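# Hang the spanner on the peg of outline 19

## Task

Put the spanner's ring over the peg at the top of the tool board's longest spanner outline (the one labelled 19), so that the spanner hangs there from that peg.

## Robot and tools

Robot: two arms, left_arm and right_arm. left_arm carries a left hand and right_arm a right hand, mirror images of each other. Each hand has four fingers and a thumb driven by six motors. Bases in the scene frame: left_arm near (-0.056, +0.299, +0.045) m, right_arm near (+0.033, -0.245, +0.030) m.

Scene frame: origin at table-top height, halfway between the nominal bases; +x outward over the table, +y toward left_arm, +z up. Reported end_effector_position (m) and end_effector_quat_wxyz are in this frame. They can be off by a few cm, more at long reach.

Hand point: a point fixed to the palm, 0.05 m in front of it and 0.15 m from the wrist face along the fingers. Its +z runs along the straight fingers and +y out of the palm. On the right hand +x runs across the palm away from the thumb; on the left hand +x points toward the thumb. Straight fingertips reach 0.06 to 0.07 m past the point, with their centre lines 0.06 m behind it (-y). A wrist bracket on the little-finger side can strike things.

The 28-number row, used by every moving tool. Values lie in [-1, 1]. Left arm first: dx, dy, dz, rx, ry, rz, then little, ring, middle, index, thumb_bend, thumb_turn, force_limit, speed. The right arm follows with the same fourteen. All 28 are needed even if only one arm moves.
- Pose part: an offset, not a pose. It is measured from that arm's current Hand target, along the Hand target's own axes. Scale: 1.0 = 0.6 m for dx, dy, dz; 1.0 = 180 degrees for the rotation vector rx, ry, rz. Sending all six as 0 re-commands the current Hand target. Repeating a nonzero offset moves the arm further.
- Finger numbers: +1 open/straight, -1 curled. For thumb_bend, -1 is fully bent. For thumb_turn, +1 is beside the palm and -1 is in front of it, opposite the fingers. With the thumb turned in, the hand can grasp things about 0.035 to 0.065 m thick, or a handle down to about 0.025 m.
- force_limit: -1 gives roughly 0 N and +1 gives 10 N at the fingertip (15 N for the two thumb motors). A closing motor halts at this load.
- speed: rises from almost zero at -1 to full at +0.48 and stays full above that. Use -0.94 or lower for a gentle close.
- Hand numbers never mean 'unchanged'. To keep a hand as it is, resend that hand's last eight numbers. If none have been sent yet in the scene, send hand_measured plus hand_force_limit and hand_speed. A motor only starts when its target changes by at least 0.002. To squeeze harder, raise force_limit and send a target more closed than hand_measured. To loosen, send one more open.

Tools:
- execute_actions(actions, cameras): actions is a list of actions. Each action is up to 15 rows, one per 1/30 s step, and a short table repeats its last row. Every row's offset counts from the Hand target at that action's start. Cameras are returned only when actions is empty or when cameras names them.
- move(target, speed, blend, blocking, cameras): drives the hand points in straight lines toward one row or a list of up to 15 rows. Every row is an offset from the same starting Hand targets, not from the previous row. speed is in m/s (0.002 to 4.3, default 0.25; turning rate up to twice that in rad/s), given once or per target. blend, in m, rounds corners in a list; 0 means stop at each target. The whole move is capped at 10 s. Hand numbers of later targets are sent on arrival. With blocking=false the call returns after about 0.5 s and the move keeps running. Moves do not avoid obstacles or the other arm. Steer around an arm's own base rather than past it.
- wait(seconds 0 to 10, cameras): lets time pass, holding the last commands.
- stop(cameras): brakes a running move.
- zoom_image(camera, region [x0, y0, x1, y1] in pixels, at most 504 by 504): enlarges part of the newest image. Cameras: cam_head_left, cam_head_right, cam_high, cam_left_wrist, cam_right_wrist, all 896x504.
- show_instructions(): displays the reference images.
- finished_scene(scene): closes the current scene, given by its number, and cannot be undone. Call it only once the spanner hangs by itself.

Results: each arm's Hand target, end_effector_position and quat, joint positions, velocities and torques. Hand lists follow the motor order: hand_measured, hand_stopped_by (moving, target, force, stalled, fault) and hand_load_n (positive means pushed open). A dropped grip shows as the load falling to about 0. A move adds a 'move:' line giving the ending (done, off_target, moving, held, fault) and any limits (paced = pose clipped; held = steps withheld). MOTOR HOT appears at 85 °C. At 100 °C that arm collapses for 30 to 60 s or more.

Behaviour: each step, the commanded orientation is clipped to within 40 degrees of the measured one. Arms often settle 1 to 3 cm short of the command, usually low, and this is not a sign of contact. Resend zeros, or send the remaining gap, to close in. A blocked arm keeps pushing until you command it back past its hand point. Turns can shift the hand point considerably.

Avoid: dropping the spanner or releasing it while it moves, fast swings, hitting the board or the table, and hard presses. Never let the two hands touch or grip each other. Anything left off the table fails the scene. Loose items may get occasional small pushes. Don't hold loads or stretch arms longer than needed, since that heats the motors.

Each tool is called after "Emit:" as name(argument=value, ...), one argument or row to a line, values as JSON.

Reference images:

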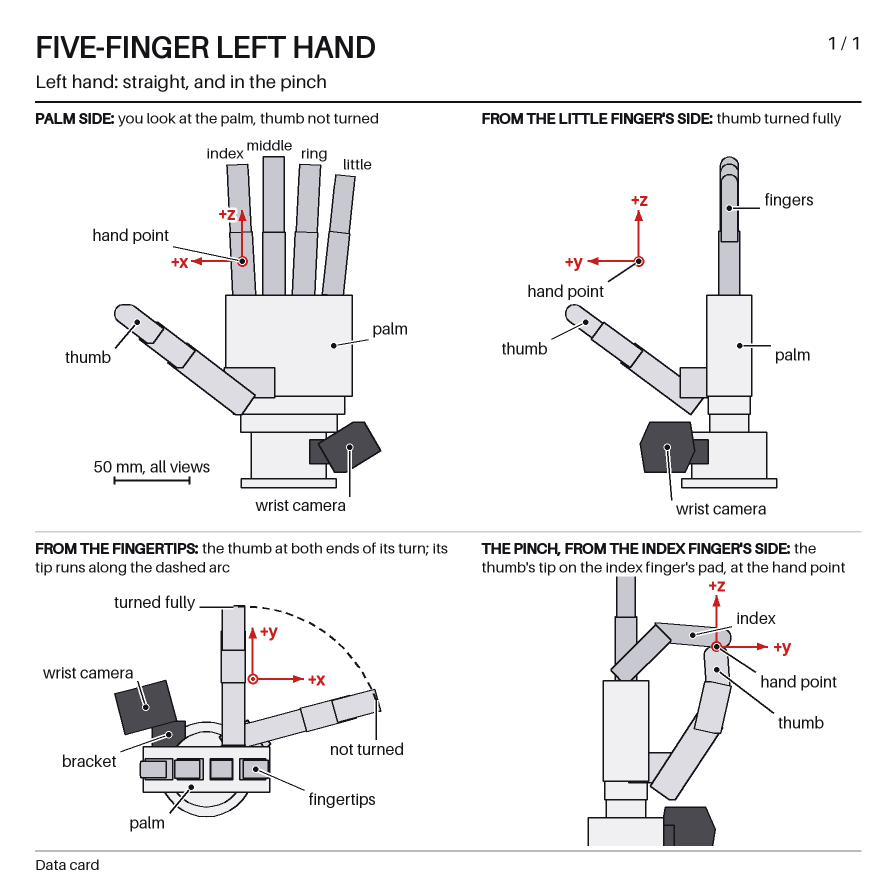

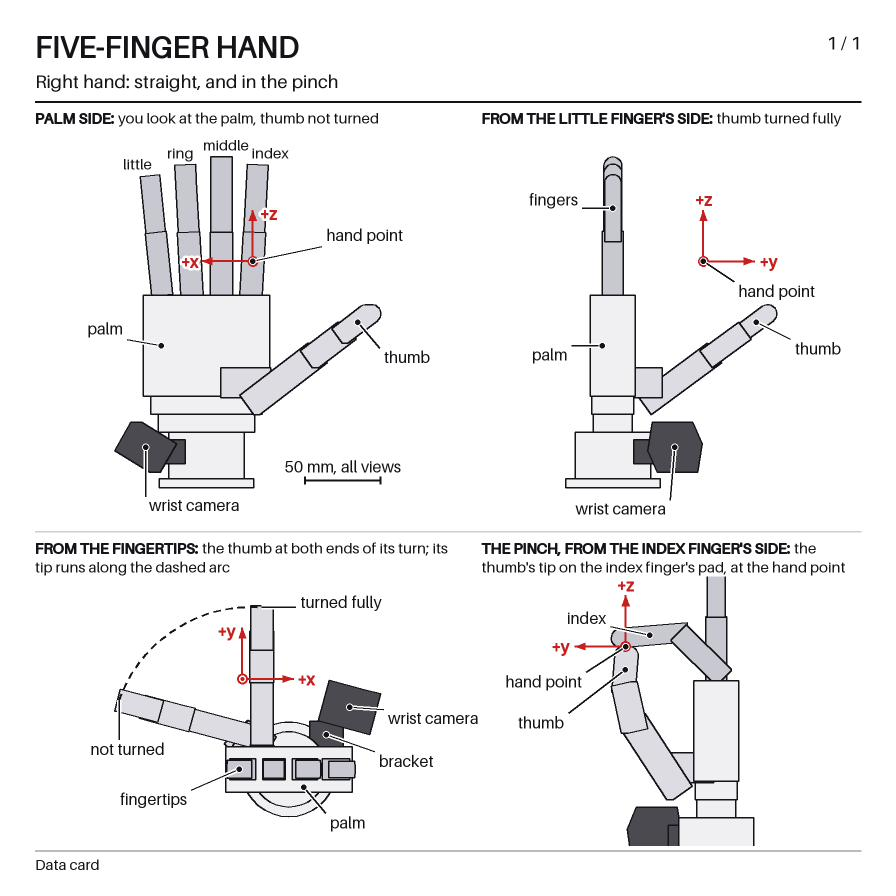

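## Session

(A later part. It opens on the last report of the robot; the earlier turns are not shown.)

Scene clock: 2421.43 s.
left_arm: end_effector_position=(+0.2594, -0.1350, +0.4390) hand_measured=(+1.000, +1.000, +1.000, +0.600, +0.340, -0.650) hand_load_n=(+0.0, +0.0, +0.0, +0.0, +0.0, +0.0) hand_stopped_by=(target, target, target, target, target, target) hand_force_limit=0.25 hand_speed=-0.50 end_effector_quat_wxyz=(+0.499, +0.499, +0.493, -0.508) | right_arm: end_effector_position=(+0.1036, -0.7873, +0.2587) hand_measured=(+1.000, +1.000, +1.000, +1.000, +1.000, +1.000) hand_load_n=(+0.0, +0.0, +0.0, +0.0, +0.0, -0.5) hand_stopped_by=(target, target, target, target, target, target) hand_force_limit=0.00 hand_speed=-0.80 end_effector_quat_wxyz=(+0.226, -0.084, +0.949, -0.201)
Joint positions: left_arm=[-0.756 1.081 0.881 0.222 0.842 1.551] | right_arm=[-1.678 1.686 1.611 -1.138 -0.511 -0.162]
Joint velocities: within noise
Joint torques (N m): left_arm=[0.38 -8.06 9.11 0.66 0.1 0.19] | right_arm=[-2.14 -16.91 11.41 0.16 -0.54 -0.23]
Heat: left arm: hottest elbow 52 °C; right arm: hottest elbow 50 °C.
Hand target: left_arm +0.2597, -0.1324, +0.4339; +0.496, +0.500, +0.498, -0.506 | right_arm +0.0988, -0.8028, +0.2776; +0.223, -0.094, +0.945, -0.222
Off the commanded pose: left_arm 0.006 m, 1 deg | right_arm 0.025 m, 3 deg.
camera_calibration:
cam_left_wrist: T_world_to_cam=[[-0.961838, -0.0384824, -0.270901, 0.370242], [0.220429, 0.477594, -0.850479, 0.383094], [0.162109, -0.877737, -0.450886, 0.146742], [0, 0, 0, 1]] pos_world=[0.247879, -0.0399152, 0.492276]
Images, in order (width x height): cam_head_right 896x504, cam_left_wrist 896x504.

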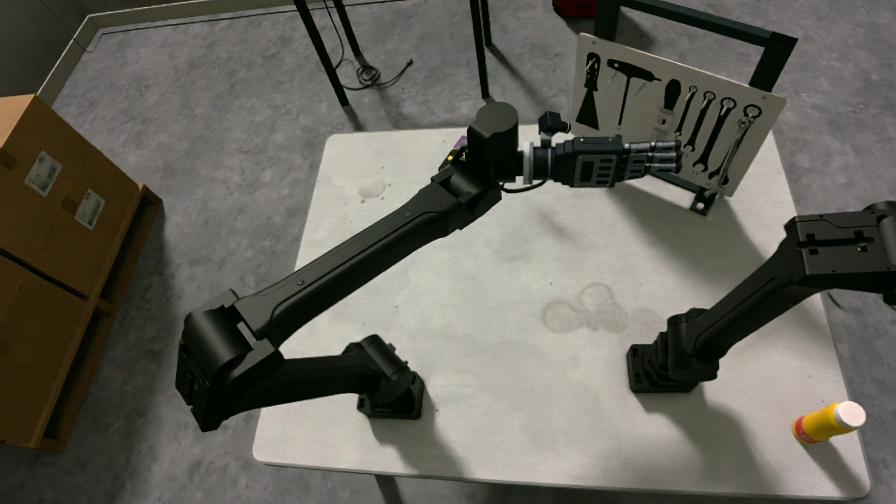

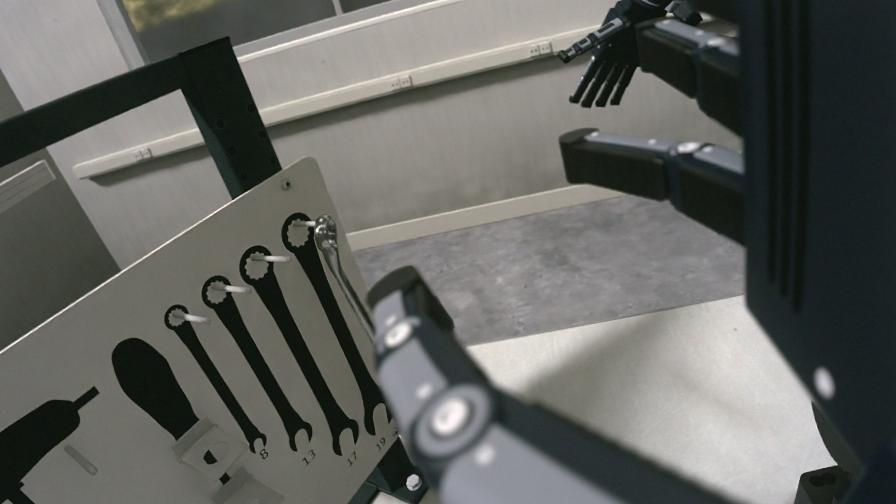

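Emit:
move(
  target=[0.0817,0.1133,0.28,0,0,0,1,1,1,0.0,1,1,-0.2,0,0,0,0,0,0,0,1,1,1,1,1,1,0,-0.8],
  speed=0.12,
  cameras=["cam_left_wrist","cam_head_right"],
)

Scene clock: 2441.77 s.
left_arm: end_effector_position=(+0.3170, -0.2855, +0.3537) hand_measured=(+1.000, +1.000, +1.000, +0.000, +1.000, +1.000) hand_load_n=(+0.0, +0.0, +0.0, +0.0, +0.5, +0.0) hand_stopped_by=(target, target, target, target, target, target) hand_force_limit=-0.20 hand_speed=0.00 end_effector_quat_wxyz=(+0.472, +0.499, +0.523, -0.504) | right_arm: end_effector_position=(+0.1036, -0.7873, +0.2587) hand_measured=(+1.000, +1.000, +1.000, +1.000, +1.000, +1.000) hand_load_n=(+0.0, +0.0, +0.0, +0.0, +0.0, +0.0) hand_stopped_by=(target, target, target, target, target, target) hand_force_limit=0.00 hand_speed=-0.80 end_effector_quat_wxyz=(+0.226, -0.084, +0.949, -0.201)
Joint positions: left_arm=[-0.902 1.546 1.13 0.357 0.689 1.551] | right_arm=[-1.678 1.686 1.611 -1.138 -0.511 -0.162]
Joint torques (N m): left_arm=[-0.5 -14.15 13.71 2.17 0.03 0.21] | right_arm=[-2.08 -16.67 11.43 0.23 -0.53 -0.24]
Heat: left arm: hottest elbow 50 °C; right arm: hottest elbow 50 °C.
Hand target: left_arm +0.3252, -0.3014, +0.3852; +0.496, +0.500, +0.498, -0.506 | right_arm +0.0988, -0.8028, +0.2776; +0.223, -0.094, +0.945, -0.222
Off the commanded pose: left_arm 0.036 m, 4 deg | right_arm 0.025 m, 3 deg.
move: off_target (left_arm, right_arm)
camera_calibration:
cam_left_wrist: T_world_to_cam=[[-0.974755, -0.0305521, -0.221179, 0.385542], [0.171753, 0.53036, -0.830192, 0.392995], [0.142668, -0.847222, -0.511723, 0.00330627], [0, 0, 0, 1]] pos_world=[0.307839, -0.193848, 0.413227]
Images, in order (width x height): cam_head_right 896x504, cam_left_wrist 896x504.

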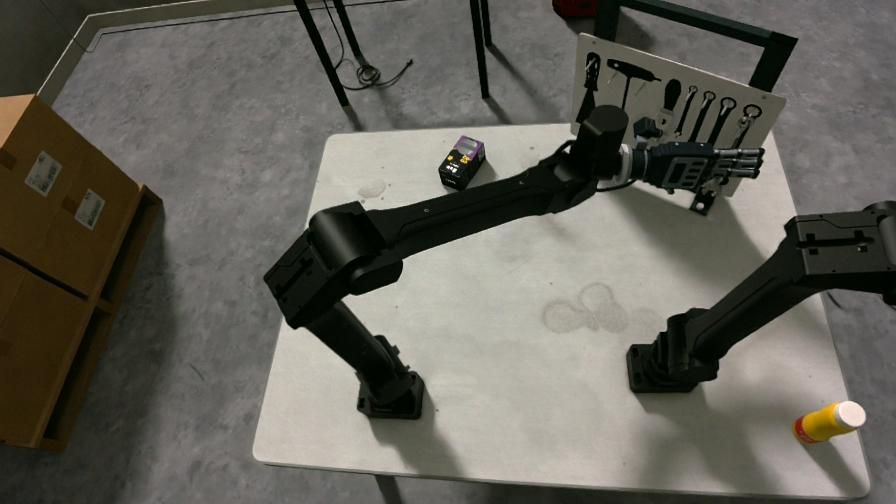

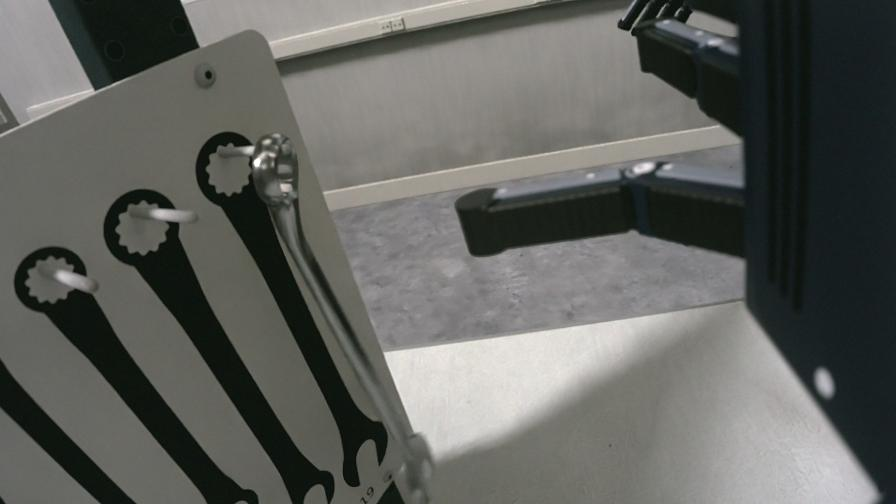

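Emit:
zoom_image(
  camera="cam_left_wrist",
  region=[180, 100, 380, 280],
)

Scaled by 2.520 from the camera's 896x504 image, which has a finer 1280x720 frame.

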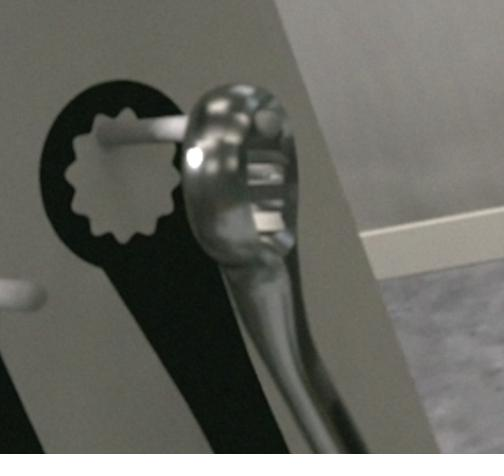

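Emit:
move(
  target=[-0.0085,0.0558,0.0647,0,0,0,1,1,1,0.0,1,1,-0.2,0,0,0,0,0,0,0,1,1,1,1,1,1,0,-0.8],
  speed=0.05,
  cameras=["cam_left_wrist"],
)

Scene clock: 2459.20 s.
left_arm: end_effector_position=(+0.3504, -0.3266, +0.3736) hand_measured=(+1.000, +1.000, +1.000, +0.000, +1.000, +1.000) hand_load_n=(+0.0, +0.0, +0.0, +0.0, +0.0, +0.0) hand_stopped_by=(target, target, target, target, target, target) hand_force_limit=-0.20 hand_speed=0.00 end_effector_quat_wxyz=(+0.488, +0.498, +0.508, -0.506) | right_arm: end_effector_position=(+0.1036, -0.7873, +0.2587) hand_measured=(+1.000, +1.000, +1.000, +1.000, +1.000, +1.000) hand_load_n=(+0.0, +0.0, +0.0, +0.0, +0.0, +0.0) hand_stopped_by=(target, target, target, target, target, target) hand_force_limit=0.00 hand_speed=-0.80 end_effector_quat_wxyz=(+0.226, -0.084, +0.949, -0.201)
Joint positions: left_arm=[-0.902 1.662 1.297 0.349 0.689 1.551] | right_arm=[-1.678 1.686 1.611 -1.138 -0.511 -0.162]
Joint torques (N m): left_arm=[-0.32 -15.85 14 0.72 0.09 0.2] | right_arm=[-2.14 -16.85 11.4 0.2 -0.54 -0.24]
Heat: left arm: hottest elbow 54 °C; right arm: hottest elbow 50 °C.
Hand target: left_arm +0.3583, -0.3406, +0.3903; +0.496, +0.500, +0.498, -0.506 | right_arm +0.0988, -0.8028, +0.2776; +0.223, -0.094, +0.945, -0.222
Off the commanded pose: left_arm 0.023 m, 2 deg | right_arm 0.025 m, 3 deg.
move: off_target (left_arm, right_arm)
camera_calibration:
cam_left_wrist: T_world_to_cam=[[-0.96839, -0.038383, -0.246469, 0.425799], [0.194529, 0.502284, -0.842537, 0.413065], [0.156136, -0.86385, -0.47894, -0.0485663], [0, 0, 0, 1]] pos_world=[0.339569, -0.233086, 0.429708]
Images, in order (width x height): cam_left_wrist 896x504.

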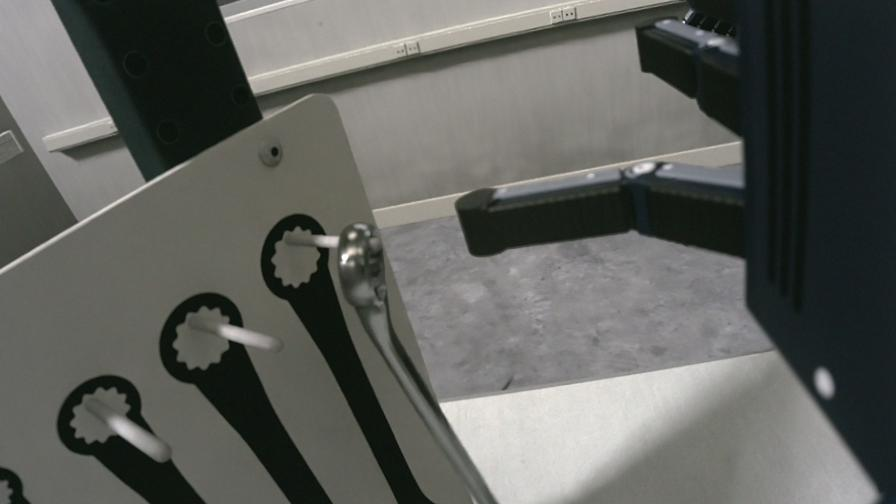

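Emit:
move(
  target=[0.0333,0.0167,0.0100,0,0,0,1,1,1,0.0,1,1,-0.2,0,0,0,0,0,0,0,1,1,1,1,1,1,0,-0.8],
  speed=0.04,
  cameras=["cam_left_wrist"],
)

Scene clock: 2462.27 s.
left_arm: end_effector_position=(+0.3546, -0.3335, +0.3420) hand_measured=(+1.000, +1.000, +1.000, +0.000, +1.000, +1.000) hand_load_n=(+0.0, +0.0, +0.0, +0.0, +0.0, +0.0) hand_stopped_by=(target, target, target, target, target, target) hand_force_limit=-0.20 hand_speed=0.00 end_effector_quat_wxyz=(+0.472, +0.500, +0.521, -0.506) | right_arm: end_effector_position=(+0.1036, -0.7873, +0.2587) hand_measured=(+1.000, +1.000, +1.000, +1.000, +1.000, +1.000) hand_load_n=(+0.0, +0.0, +0.0, +0.0, +0.0, +0.0) hand_stopped_by=(target, target, target, target, target, target) hand_force_limit=0.00 hand_speed=-0.80 end_effector_quat_wxyz=(+0.226, -0.084, +0.949, -0.201)
Joint positions: left_arm=[-0.902 1.707 1.297 0.353 0.694 1.551] | right_arm=[-1.678 1.686 1.611 -1.138 -0.511 -0.162]
Joint torques (N m): left_arm=[0.26 -16.5 13.75 2.19 0.16 0.21] | right_arm=[-1.9 -16.73 11.41 0.17 -0.53 -0.25]
Heat: left arm: hottest elbow 55 °C; right arm: hottest elbow 50 °C.
Hand target: left_arm +0.3681, -0.3468, +0.3701; +0.496, +0.500, +0.498, -0.506 | right_arm +0.0988, -0.8028, +0.2776; +0.223, -0.094, +0.945, -0.222
Off the commanded pose: left_arm 0.034 m, 4 deg | right_arm 0.025 m, 3 deg.
move: off_target (left_arm, right_arm)
camera_calibration:
cam_left_wrist: T_world_to_cam=[[-0.974677, -0.025729, -0.222134, 0.419998], [0.175432, 0.528015, -0.830918, 0.400451], [0.138669, -0.848845, -0.51013, -0.048433], [0, 0, 0, 1]] pos_world=[0.345827, -0.24175, 0.401331]
Images, in order (width x height): cam_left_wrist 896x504.

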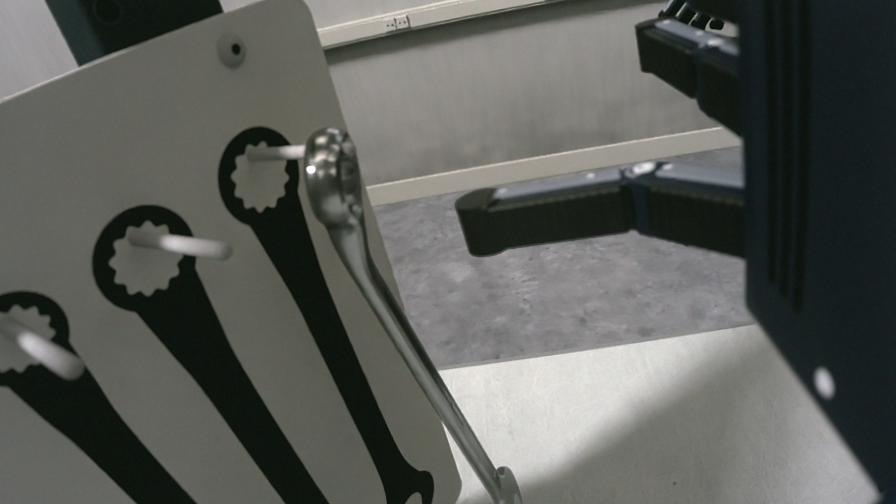

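Emit:
move(
  target=[-0.0367,0.0140,0.0,0,0,0,1,1,1,0.0,1,1,-0.2,0,0,0,0,0,0,0,1,1,1,1,1,1,0,-0.8],
  speed=0.03,
  cameras=["cam_left_wrist"],
)

Scene clock: 2465.60 s.
left_arm: end_effector_position=(+0.3630, -0.3384, +0.3709) hand_measured=(+1.000, +1.000, +1.000, +0.000, +1.000, +1.000) hand_load_n=(+0.0, +0.0, +0.0, +0.0, +0.0, +0.0) hand_stopped_by=(target, target, target, target, target, target) hand_force_limit=-0.20 hand_speed=0.00 end_effector_quat_wxyz=(+0.483, +0.500, +0.508, -0.508) | right_arm: end_effector_position=(+0.1036, -0.7873, +0.2587) hand_measured=(+1.000, +1.000, +1.000, +1.000, +1.000, +1.000) hand_load_n=(+0.0, +0.0, +0.0, +0.0, +0.0, +0.0) hand_stopped_by=(target, target, target, target, target, target) hand_force_limit=0.00 hand_speed=-0.80 end_effector_quat_wxyz=(+0.226, -0.084, +0.949, -0.201)
Joint positions: left_arm=[-0.895 1.707 1.354 0.332 0.705 1.551] | right_arm=[-1.678 1.686 1.611 -1.138 -0.511 -0.162]
Joint torques (N m): left_arm=[0.67 -17.38 14.06 0.68 0.14 0.2] | right_arm=[-2.02 -16.62 11.4 0.16 -0.54 -0.24]
Heat: left arm: hottest elbow 56 °C; right arm: hottest elbow 50 °C.
Hand target: left_arm +0.3766, -0.3469, +0.3922; +0.496, +0.500, +0.498, -0.506 | right_arm +0.0988, -0.8028, +0.2776; +0.223, -0.094, +0.945, -0.222
Off the commanded pose: left_arm 0.027 m, 2 deg | right_arm 0.025 m, 3 deg.
move: off_target (left_arm, right_arm)
camera_calibration:
cam_left_wrist: T_world_to_cam=[[-0.969768, -0.028362, -0.242374, 0.439323], [0.195425, 0.504566, -0.840965, 0.414117], [0.146145, -0.862907, -0.483769, -0.0563115], [0, 0, 0, 1]] pos_world=[0.353342, -0.245081, 0.427496]
Images, in order (width x height): cam_left_wrist 896x504.

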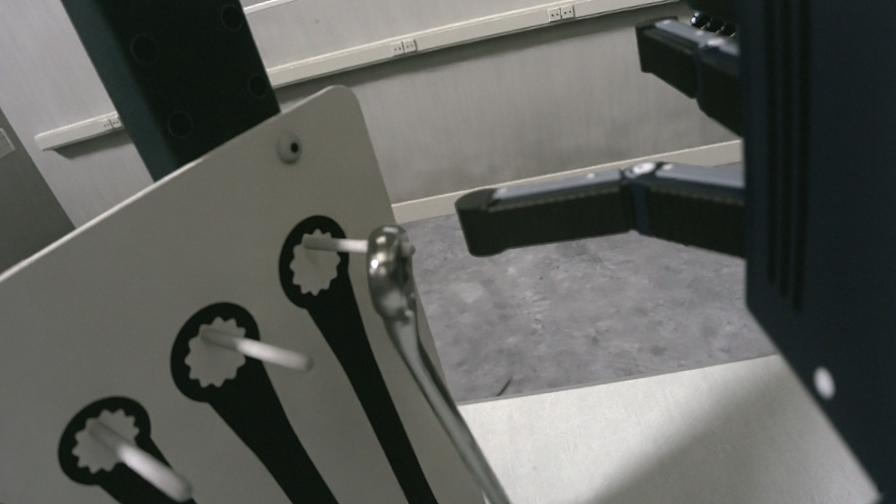

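Emit:
move(
  target=[0.0217,0.0050,-0.0100,0,0,0,1,1,1,0.0,1,1,-0.2,0,0,0,0,0,0,0,1,1,1,1,1,1,0,-0.8],
  speed=0.03,
  cameras=["cam_left_wrist"],
)

Scene clock: 2469.53 s.
left_arm: end_effector_position=(+0.3678, -0.3345, +0.3708) hand_measured=(+1.000, +1.000, +1.000, +0.000, +1.000, +1.000) hand_load_n=(+0.0, +0.0, +0.0, +0.0, +0.0, +0.0) hand_stopped_by=(target, target, target, target, target, target) hand_force_limit=-0.20 hand_speed=0.00 end_effector_quat_wxyz=(+0.483, +0.500, +0.509, -0.508) | right_arm: end_effector_position=(+0.1036, -0.7873, +0.2587) hand_measured=(+1.000, +1.000, +1.000, +1.000, +1.000, +1.000) hand_load_n=(+0.0, +0.0, +0.0, +0.0, +0.0, -0.5) hand_stopped_by=(target, target, target, target, target, target) hand_force_limit=0.00 hand_speed=-0.80 end_effector_quat_wxyz=(+0.226, -0.084, +0.949, -0.201)
Joint positions: left_arm=[-0.884 1.707 1.354 0.331 0.716 1.551] | right_arm=[-1.678 1.686 1.611 -1.138 -0.511 -0.162]
Joint torques (N m): left_arm=[0.62 -16.62 11.95 2 0.13 0.21] | right_arm=[-2.2 -16.79 11.36 0.24 -0.54 -0.24]
Heat: left arm: hottest elbow 56 °C; right arm: hottest elbow 50 °C.
Hand target: left_arm +0.3797, -0.3409, +0.3791; +0.496, +0.500, +0.498, -0.506 | right_arm +0.0988, -0.8028, +0.2776; +0.223, -0.094, +0.945, -0.222
Off the commanded pose: left_arm 0.016 m, 2 deg | right_arm 0.025 m, 3 deg.
move: off_target (left_arm, right_arm)
camera_calibration:
cam_left_wrist: T_world_to_cam=[[-0.969854, -0.0286485, -0.241996, 0.443892], [0.194926, 0.504758, -0.840965, 0.411386], [0.146242, -0.862785, -0.483958, -0.0534861], [0, 0, 0, 1]] pos_world=[0.358142, -0.241081, 0.427496]
Images, in order (width x height): cam_left_wrist 896x504.

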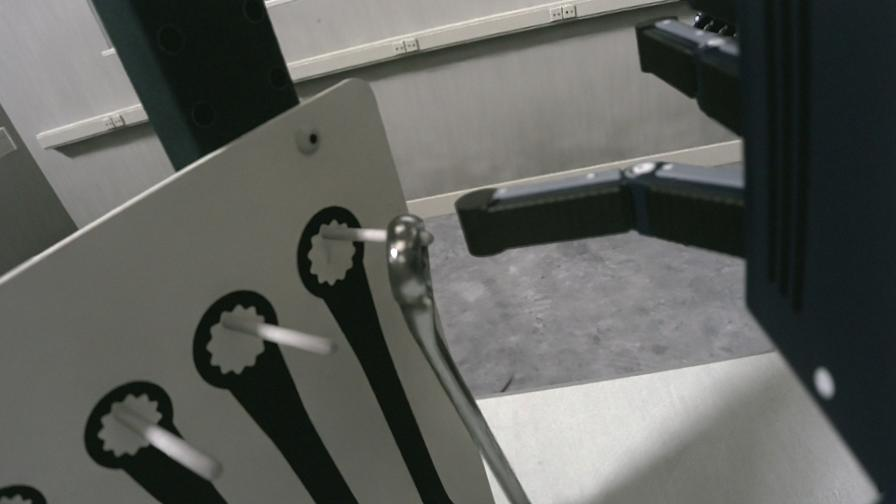

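Emit:
move(
  target=[0.0167,-0.0020,0.0,0,0,0,1,1,1,0.0,1,1,-0.2,0,0,0,0,0,0,0,1,1,1,1,1,1,0,-0.8],
  speed=0.03,
  cameras=["cam_left_wrist"],
)

Scene clock: 2473.40 s.
left_arm: end_effector_position=(+0.3691, -0.3361, +0.3709) hand_measured=(+1.000, +1.000, +1.000, +0.000, +1.000, +1.000) hand_load_n=(+0.0, +0.0, +0.0, +0.0, +0.0, +0.0) hand_stopped_by=(target, target, target, target, target, target) hand_force_limit=-0.20 hand_speed=0.00 end_effector_quat_wxyz=(+0.487, +0.500, +0.504, -0.509) | right_arm: end_effector_position=(+0.1036, -0.7873, +0.2587) hand_measured=(+1.000, +1.000, +1.000, +1.000, +1.000, +1.000) hand_load_n=(+0.0, +0.0, +0.0, +0.0, +0.0, +0.0) hand_stopped_by=(target, target, target, target, target, target) hand_force_limit=0.00 hand_speed=-0.80 end_effector_quat_wxyz=(+0.226, -0.084, +0.949, -0.201)
Joint positions: left_arm=[-0.884 1.714 1.354 0.351 0.716 1.551] | right_arm=[-1.678 1.686 1.611 -1.138 -0.511 -0.162]
Joint torques (N m): left_arm=[0.38 -16.97 10.62 2.22 0.07 0.21] | right_arm=[-1.96 -16.79 11.45 0.18 -0.54 -0.25]
Heat: left arm: hottest elbow 56 °C; right arm: hottest elbow 50 °C.
Hand target: left_arm +0.3784, -0.3409, +0.3693; +0.496, +0.500, +0.498, -0.506 | right_arm +0.0988, -0.8028, +0.2776; +0.223, -0.094, +0.945, -0.222
Off the commanded pose: left_arm 0.011 m, 1 deg | right_arm 0.025 m, 3 deg.
move: off_target (left_arm, right_arm)
camera_calibration:
cam_left_wrist: T_world_to_cam=[[-0.967813, -0.030747, -0.249784, 0.446488], [0.202131, 0.496336, -0.844271, 0.407752], [0.149935, -0.867586, -0.474145, -0.0617088], [0, 0, 0, 1]] pos_world=[0.358951, -0.242191, 0.42652]
Images, in order (width x height): cam_left_wrist 896x504.

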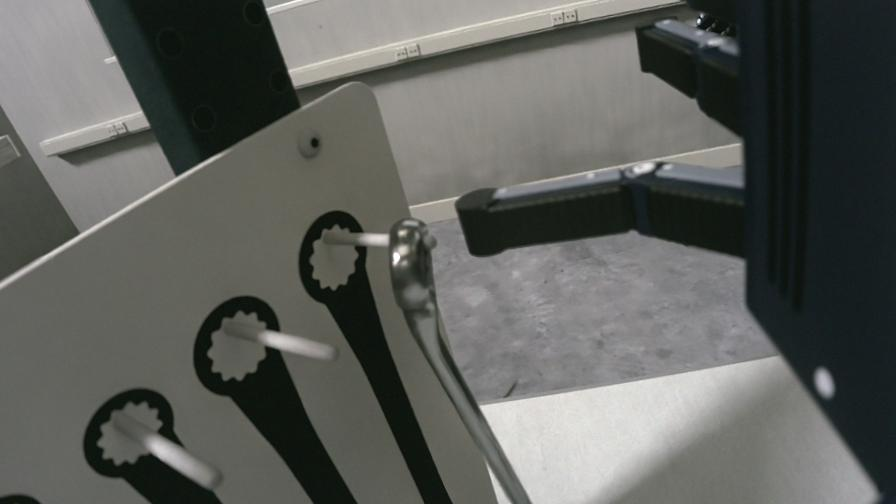

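Emit:
move(
  target=[0.0167,0.0,0.0,0,0,0,1,1,1,0.0,1,1,-0.2,0,0,0,0,0,0,0,1,1,1,1,1,1,0,-0.8],
  speed=0.03,
  cameras=["cam_left_wrist"],
)

Scene clock: 2475.33 s.
left_arm: end_effector_position=(+0.3708, -0.3382, +0.3699) hand_measured=(+1.000, +1.000, +1.000, +0.000, +1.000, +1.000) hand_load_n=(+0.0, +0.0, +0.0, +0.0, +0.0, +0.0) hand_stopped_by=(target, target, target, target, target, target) hand_force_limit=-0.20 hand_speed=0.00 end_effector_quat_wxyz=(+0.493, +0.499, +0.499, -0.509) | right_arm: end_effector_position=(+0.1036, -0.7873, +0.2587) hand_measured=(+1.000, +1.000, +1.000, +1.000, +1.000, +1.000) hand_load_n=(+0.0, +0.0, +0.0, +0.0, +0.0, -0.5) hand_stopped_by=(target, target, target, target, target, target) hand_force_limit=0.00 hand_speed=-0.80 end_effector_quat_wxyz=(+0.226, -0.084, +0.949, -0.201)
Joint positions: left_arm=[-0.884 1.724 1.354 0.375 0.716 1.551] | right_arm=[-1.678 1.686 1.611 -1.138 -0.511 -0.162]
Joint torques (N m): left_arm=[0.44 -17.08 9.46 2.17 0.07 0.21] | right_arm=[-1.96 -16.67 11.4 0.16 -0.53 -0.25]
Heat: left arm: hottest elbow 56 °C; right arm: hottest elbow 50 °C.
Hand target: left_arm +0.3783, -0.3410, +0.3592; +0.496, +0.500, +0.498, -0.506 | right_arm +0.0988, -0.8028, +0.2776; +0.223, -0.094, +0.945, -0.222
Off the commanded pose: left_arm 0.013 m, 1 deg | right_arm 0.025 m, 3 deg.
move: off_target (left_arm, right_arm)
camera_calibration:
cam_left_wrist: T_world_to_cam=[[-0.965452, -0.0335949, -0.258406, 0.449214], [0.209967, 0.486995, -0.847791, 0.402854], [0.154324, -0.872759, -0.463116, -0.0716195], [0, 0, 0, 1]] pos_world=[0.360161, -0.243603, 0.424447]
Images, in order (width x height): cam_left_wrist 896x504.

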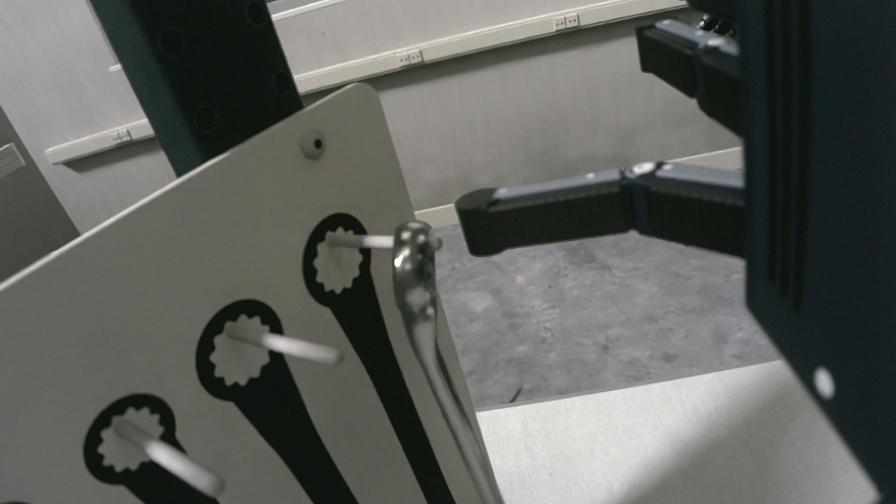

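Emit:
move(
  target=[0.0100,0.0,0.0033,0,0,0,1,1,1,0.0,1,1,-0.2,0,0,0,0,0,0,0,1,1,1,1,1,1,0,-0.8],
  speed=0.03,
  cameras=["cam_left_wrist"],
)

Scene clock: 2478.07 s.
left_arm: end_effector_position=(+0.3723, -0.3398, +0.3662) hand_measured=(+1.000, +1.000, +1.000, +0.000, +1.000, +1.000) hand_load_n=(+0.0, +0.0, +0.0, +0.0, +0.0, +0.0) hand_stopped_by=(target, target, target, target, target, target) hand_force_limit=-0.20 hand_speed=0.00 end_effector_quat_wxyz=(+0.494, +0.499, +0.498, -0.509) | right_arm: end_effector_position=(+0.1036, -0.7873, +0.2587) hand_measured=(+1.000, +1.000, +1.000, +1.000, +1.000, +1.000) hand_load_n=(+0.0, +0.0, +0.0, +0.0, +0.0, +0.0) hand_stopped_by=(target, target, target, target, target, target) hand_force_limit=0.00 hand_speed=-0.80 end_effector_quat_wxyz=(+0.226, -0.084, +0.949, -0.201)
Joint positions: left_arm=[-0.884 1.734 1.354 0.388 0.716 1.551] | right_arm=[-1.678 1.686 1.611 -1.138 -0.511 -0.162]
Joint torques (N m): left_arm=[0.21 -16.91 9.16 2.24 -0.01 0.21] | right_arm=[-2.02 -16.85 11.43 0.24 -0.55 -0.25]
Heat: left arm: hottest elbow 56 °C; right arm: hottest elbow 50 °C.
Hand target: left_arm +0.3783, -0.3429, +0.3532; +0.496, +0.500, +0.498, -0.506 | right_arm +0.0988, -0.8028, +0.2776; +0.223, -0.094, +0.945, -0.222
Off the commanded pose: left_arm 0.015 m, 0 deg | right_arm 0.025 m, 3 deg.
move: off_target (left_arm, right_arm)
camera_calibration:
cam_left_wrist: T_world_to_cam=[[-0.964869, -0.0346055, -0.260442, 0.44988], [0.211683, 0.484769, -0.84864, 0.399146], [0.155622, -0.873958, -0.460413, -0.0769844], [0, 0, 0, 1]] pos_world=[0.361564, -0.245206, 0.420454]
Images, in order (width x height): cam_left_wrist 896x504.

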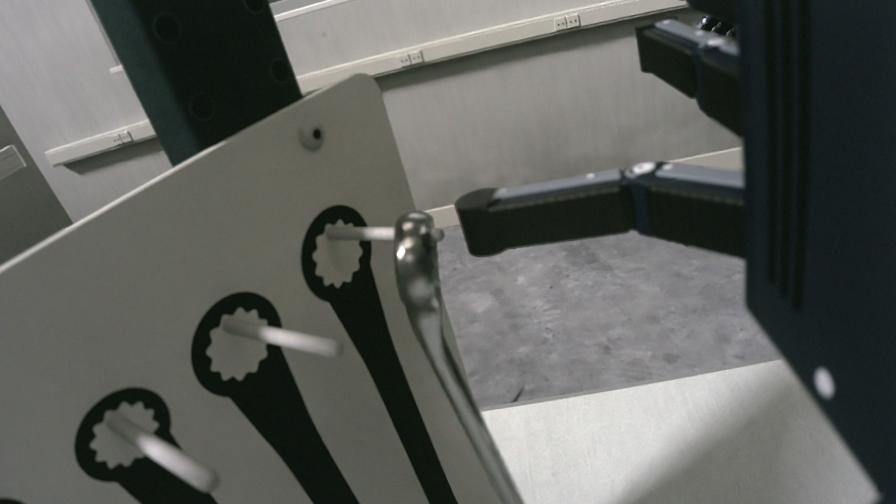

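Emit:
move(
  target=[0.0233,-0.0067,-0.0060,0,0,0,1,1,1,0.0,1,1,-0.2,0,0,0,0,0,0,0,1,1,1,1,1,1,0,-0.8],
  speed=0.03,
  cameras=["cam_left_wrist"],
)

Scene clock: 2481.33 s.
left_arm: end_effector_position=(+0.3699, -0.3366, +0.3556) hand_measured=(+1.000, +1.000, +1.000, +0.000, +1.000, +1.000) hand_load_n=(+0.0, +0.0, +0.0, +0.0, +0.0, +0.0) hand_stopped_by=(target, target, target, target, target, target) hand_force_limit=-0.20 hand_speed=0.00 end_effector_quat_wxyz=(+0.496, +0.499, +0.496, -0.509) | right_arm: end_effector_position=(+0.1036, -0.7873, +0.2587) hand_measured=(+1.000, +1.000, +1.000, +1.000, +1.000, +1.000) hand_load_n=(+0.0, +0.0, +0.0, +0.0, +0.0, -0.5) hand_stopped_by=(target, target, target, target, target, target) hand_force_limit=0.00 hand_speed=-0.80 end_effector_quat_wxyz=(+0.226, -0.084, +0.949, -0.201)
Joint positions: left_arm=[-0.884 1.736 1.322 0.428 0.714 1.551] | right_arm=[-1.678 1.686 1.611 -1.138 -0.511 -0.162]
Joint torques (N m): left_arm=[0.15 -16.73 8.53 2.24 -0.02 0.21] | right_arm=[-2.08 -16.67 11.44 0.18 -0.54 -0.25]
Heat: left arm: hottest elbow 55 °C; right arm: hottest elbow 50 °C.
Hand target: left_arm +0.3741, -0.3393, +0.3393; +0.496, +0.500, +0.498, -0.506 | right_arm +0.0988, -0.8028, +0.2776; +0.223, -0.094, +0.945, -0.222
Off the commanded pose: left_arm 0.017 m, 0 deg | right_arm 0.025 m, 3 deg.
move: off_target (left_arm, right_arm)
camera_calibration:
cam_left_wrist: T_world_to_cam=[[-0.963854, -0.0368469, -0.263872, 0.444912], [0.21429, 0.481311, -0.849953, 0.387446], [0.158323, -0.875775, -0.456018, -0.0818956], [0, 0, 0, 1]] pos_world=[0.35877, -0.241811, 0.409365]
Images, in order (width x height): cam_left_wrist 896x504.

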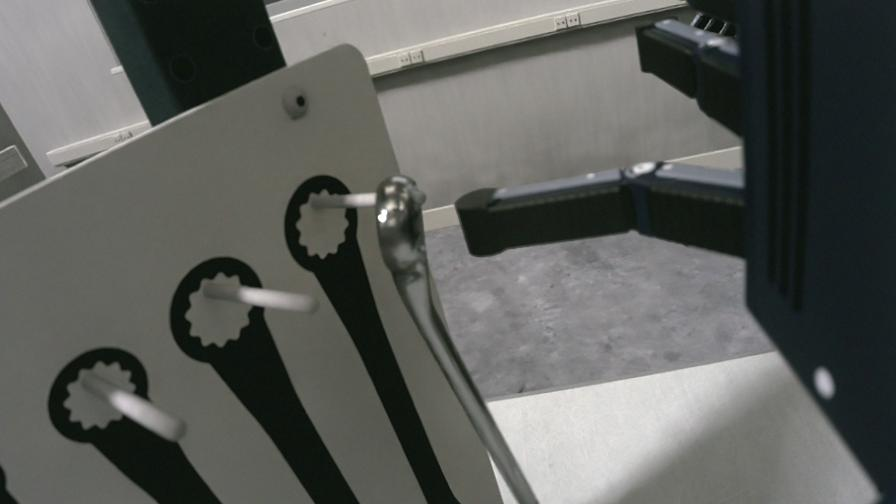

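Emit:
move(
  target=[0.0,0.0175,0.0112,0,0,0,1,1,1,0.0,1,1,-0.2,0,0,0,0,0,0,0,1,1,1,1,1,1,0,-0.8],
  speed=0.02,
  cameras=["cam_left_wrist"],
)

Scene clock: 2491.33 s.
left_arm: end_effector_position=(+0.3728, -0.3406, +0.3335) hand_measured=(+1.000, +1.000, +1.000, +0.000, +1.000, +1.000) hand_load_n=(+0.0, +0.0, +0.0, +0.0, +0.5, +0.0) hand_stopped_by=(target, target, target, target, target, target) hand_force_limit=-0.20 hand_speed=0.00 end_effector_quat_wxyz=(+0.485, +0.500, +0.506, -0.509) | right_arm: end_effector_position=(+0.1036, -0.7873, +0.2587) hand_measured=(+1.000, +1.000, +1.000, +1.000, +1.000, +1.000) hand_load_n=(+0.0, +0.0, +0.0, -0.5, +0.0, +0.0) hand_stopped_by=(target, target, target, target, target, target) hand_force_limit=0.00 hand_speed=-0.80 end_effector_quat_wxyz=(+0.226, -0.084, +0.949, -0.201)
Joint positions: left_arm=[-0.884 1.765 1.322 0.428 0.716 1.551] | right_arm=[-1.678 1.686 1.611 -1.138 -0.511 -0.162]
Joint torques (N m): left_arm=[0.67 -17.38 11.49 1.78 0.14 0.21] | right_arm=[-1.85 -16.62 11.4 0.13 -0.53 -0.24]
Heat: left arm: hottest elbow 52 °C; right arm: hottest elbow 50 °C.
Hand target: left_arm +0.3846, -0.3462, +0.3390; +0.496, +0.500, +0.498, -0.506 | right_arm +0.0988, -0.8028, +0.2776; +0.223, -0.094, +0.945, -0.222
Off the commanded pose: left_arm 0.014 m, 2 deg | right_arm 0.025 m, 3 deg.
move: off_target (left_arm, right_arm)
camera_calibration:
cam_left_wrist: T_world_to_cam=[[-0.968795, -0.0292251, -0.246134, 0.440322], [0.199017, 0.500194, -0.842732, 0.379729], [0.147744, -0.86542, -0.47877, -0.0807891], [0, 0, 0, 1]] pos_world=[0.362945, -0.246986, 0.389709]
Images, in order (width x height): cam_left_wrist 896x504.

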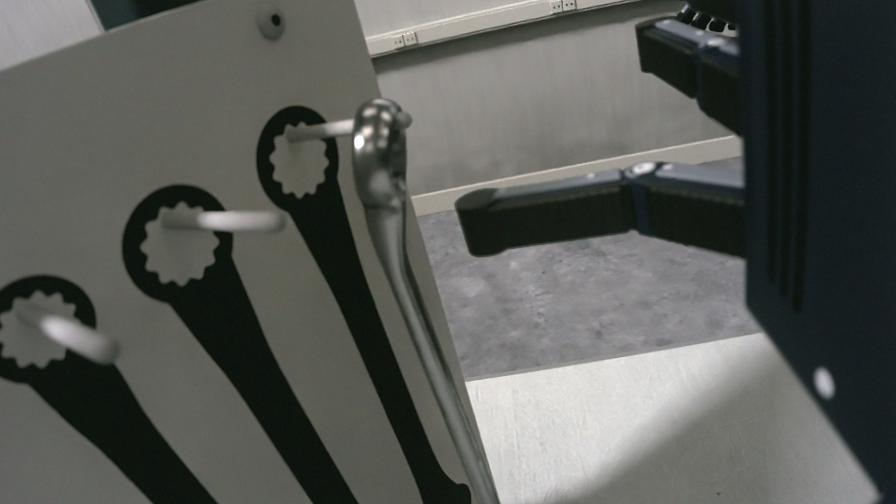

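Emit:
move(
  target=[-0.0067,0.0167,0.0083,0,0,0,1,1,1,0.0,1,1,-0.2,0,0,0,0,0,0,0,1,1,1,1,1,1,0,-0.8],
  speed=0.02,
  cameras=["cam_left_wrist"],
)

Scene clock: 2497.33 s.
left_arm: end_effector_position=(+0.3789, -0.3412, +0.3268) hand_measured=(+1.000, +1.000, +1.000, +0.000, +1.000, +1.000) hand_load_n=(+0.0, +0.0, +0.0, +0.0, +0.0, +0.0) hand_stopped_by=(target, target, target, target, target, target) hand_force_limit=-0.20 hand_speed=0.00 end_effector_quat_wxyz=(+0.483, +0.500, +0.509, -0.508) | right_arm: end_effector_position=(+0.1036, -0.7873, +0.2587) hand_measured=(+1.000, +1.000, +1.000, +1.000, +1.000, +1.000) hand_load_n=(+0.0, +0.0, +0.0, +0.0, +0.0, +0.0) hand_stopped_by=(target, target, target, target, target, target) hand_force_limit=0.00 hand_speed=-0.80 end_effector_quat_wxyz=(+0.226, -0.084, +0.949, -0.201)
Joint positions: left_arm=[-0.877 1.782 1.331 0.428 0.724 1.551] | right_arm=[-1.678 1.686 1.611 -1.138 -0.511 -0.162]
Joint torques (N m): left_arm=[0.67 -17.26 13.6 1.05 0.14 0.2] | right_arm=[-1.9 -16.67 11.44 0.18 -0.53 -0.25]
Heat: left arm: hottest elbow 51 °C; right arm: hottest elbow 50 °C.
Hand target: left_arm +0.3945, -0.3513, +0.3429; +0.496, +0.500, +0.498, -0.506 | right_arm +0.0988, -0.8028, +0.2776; +0.223, -0.094, +0.945, -0.222
Off the commanded pose: left_arm 0.025 m, 2 deg | right_arm 0.025 m, 3 deg.
move: off_target (left_arm, right_arm)
camera_calibration:
cam_left_wrist: T_world_to_cam=[[-0.969975, -0.0279375, -0.241596, 0.44388], [0.194924, 0.504769, -0.84096, 0.375653], [0.145445, -0.862802, -0.484167, -0.0818996], [0, 0, 0, 1]] pos_world=[0.36924, -0.24788, 0.383496]
Images, in order (width x height): cam_left_wrist 896x504.

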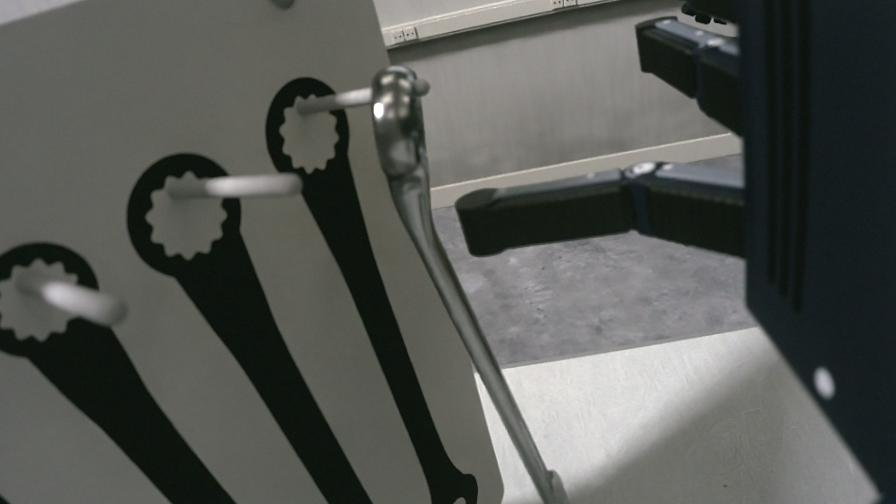

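Emit:
execute_actions(
  actions=[],
  cameras=["cam_left_wrist", "cam_head_right"],
)

Emit:
zoom_image(
  camera="cam_head_right",
  region=[700, 60, 820, 160],
)

Scene clock: 2512.80 s.
left_arm: end_effector_position=(+0.3789, -0.3412, +0.3268) hand_measured=(+1.000, +1.000, +1.000, +0.000, +1.000, +1.000) hand_load_n=(+0.0, +0.0, +0.0, +0.0, +0.0, +0.0) hand_stopped_by=(target, target, target, target, target, target) hand_force_limit=-0.20 hand_speed=0.00 end_effector_quat_wxyz=(+0.483, +0.500, +0.509, -0.508) | right_arm: end_effector_position=(+0.1036, -0.7873, +0.2587) hand_measured=(+1.000, +1.000, +1.000, +1.000, +1.000, +1.000) hand_load_n=(+0.0, +0.0, +0.0, -0.5, +0.0, +0.0) hand_stopped_by=(target, target, target, target, target, target) hand_force_limit=0.00 hand_speed=-0.80 end_effector_quat_wxyz=(+0.226, -0.084, +0.949, -0.201)
Joint positions: left_arm=[-0.877 1.782 1.331 0.428 0.724 1.551] | right_arm=[-1.678 1.686 1.611 -1.138 -0.511 -0.162]
Joint velocities: within noise
Joint torques (N m): left_arm=[0.67 -17.44 13.61 1.06 0.14 0.2] | right_arm=[-2.08 -16.67 11.4 0.23 -0.54 -0.24]
Heat: left arm: hottest elbow 55 °C; right arm: hottest elbow 50 °C.
Hand target: left_arm +0.3945, -0.3513, +0.3429; +0.496, +0.500, +0.498, -0.506 | right_arm +0.0988, -0.8028, +0.2776; +0.223, -0.094, +0.945, -0.222
Off the commanded pose: left_arm 0.025 m, 2 deg | right_arm 0.025 m, 3 deg.
camera_calibration:
cam_left_wrist: T_world_to_cam=[[-0.969975, -0.0279375, -0.241596, 0.44388], [0.194924, 0.504769, -0.84096, 0.375653], [0.145445, -0.862802, -0.484167, -0.0818996], [0, 0, 0, 1]] pos_world=[0.36924, -0.24788, 0.383496]
Images, in order (width x height): cam_head_right 896x504, cam_left_wrist 896x504.

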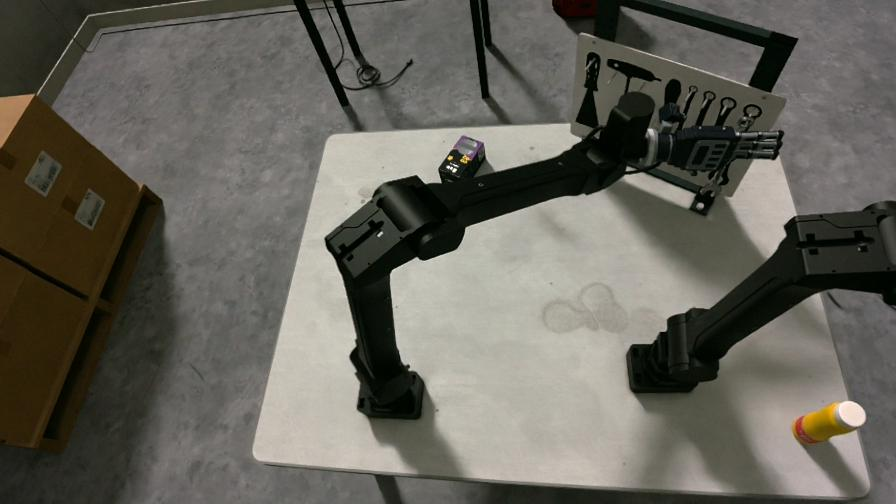

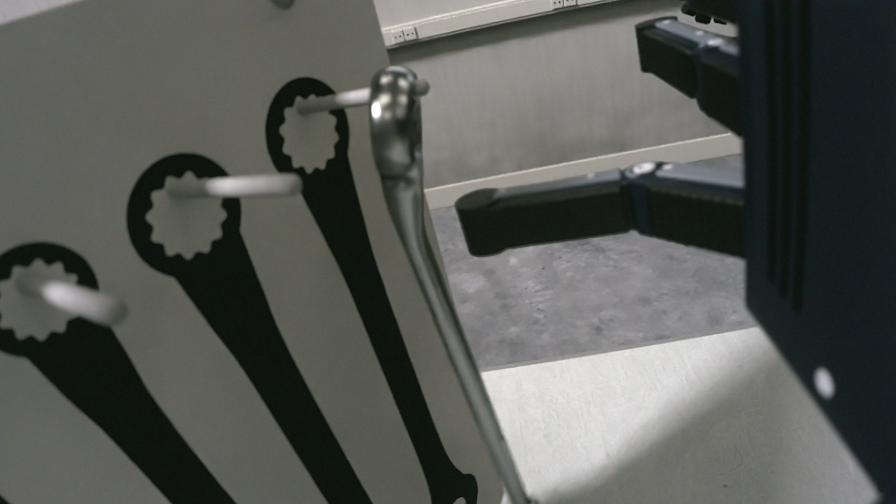

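Scaled by 4.200 from the camera's 896x504 image, which has a finer 1280x720 frame.

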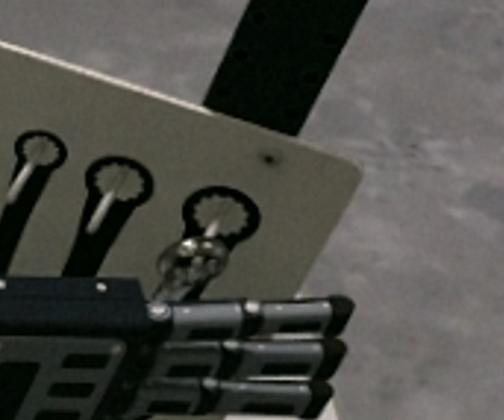

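Emit:
move(
  target=[0,0.0283,0.0173,0,0,0,1,1,1,0,1,1,-0.2,0,0,0,0,0,0,0,1,1,1,1,1,1,0,-0.8],
  speed=0.03,
  cameras=["cam_left_wrist"],
)

Scene clock: 2520.40 s.
left_arm: end_effector_position=(+0.3950, -0.3524, +0.3302) hand_measured=(+1.000, +1.000, +1.000, +0.000, +1.000, +1.000) hand_load_n=(+0.0, +0.0, -0.5, +0.0, +0.0, +0.0) hand_stopped_by=(target, target, target, target, target, target) hand_force_limit=-0.20 hand_speed=0.00 end_effector_quat_wxyz=(+0.485, +0.500, +0.504, -0.509) | right_arm: end_effector_position=(+0.1036, -0.7873, +0.2587) hand_measured=(+1.000, +1.000, +1.000, +1.000, +1.000, +1.000) hand_load_n=(+0.0, +0.0, +0.0, +0.0, +0.0, -0.5) hand_stopped_by=(target, target, target, target, target, target) hand_force_limit=0.00 hand_speed=-0.80 end_effector_quat_wxyz=(+0.226, -0.084, +0.949, -0.201)
Joint positions: left_arm=[-0.867 1.825 1.396 0.416 0.735 1.551] | right_arm=[-1.678 1.686 1.611 -1.138 -0.511 -0.162]
Joint torques (N m): left_arm=[0.56 -18.14 13.83 0.69 0.06 0.21] | right_arm=[-1.85 -16.79 11.45 0.24 -0.54 -0.25]
Heat: left arm: hottest elbow 57 °C; right arm: hottest elbow 50 °C.
Hand target: left_arm +0.4113, -0.3619, +0.3430; +0.496, +0.500, +0.498, -0.506 | right_arm +0.0988, -0.8028, +0.2776; +0.223, -0.094, +0.945, -0.222
Off the commanded pose: left_arm 0.023 m, 1 deg | right_arm 0.025 m, 3 deg.
move: off_target (left_arm, right_arm)
camera_calibration:
cam_left_wrist: T_world_to_cam=[[-0.968502, -0.0271701, -0.24752, 0.461748], [0.201617, 0.497794, -0.843535, 0.376733], [0.146133, -0.866869, -0.476637, -0.0964373], [0, 0, 0, 1]] pos_world=[0.38534, -0.258589, 0.386114]
Images, in order (width x height): cam_left_wrist 896x504.

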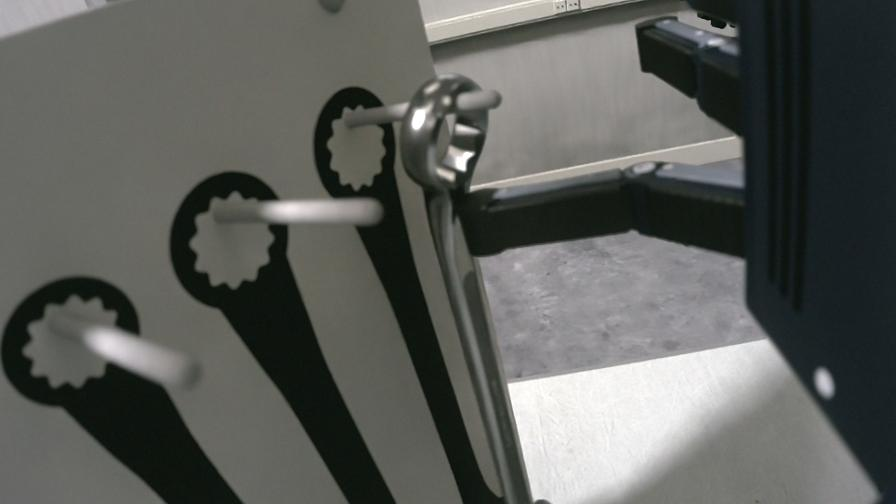

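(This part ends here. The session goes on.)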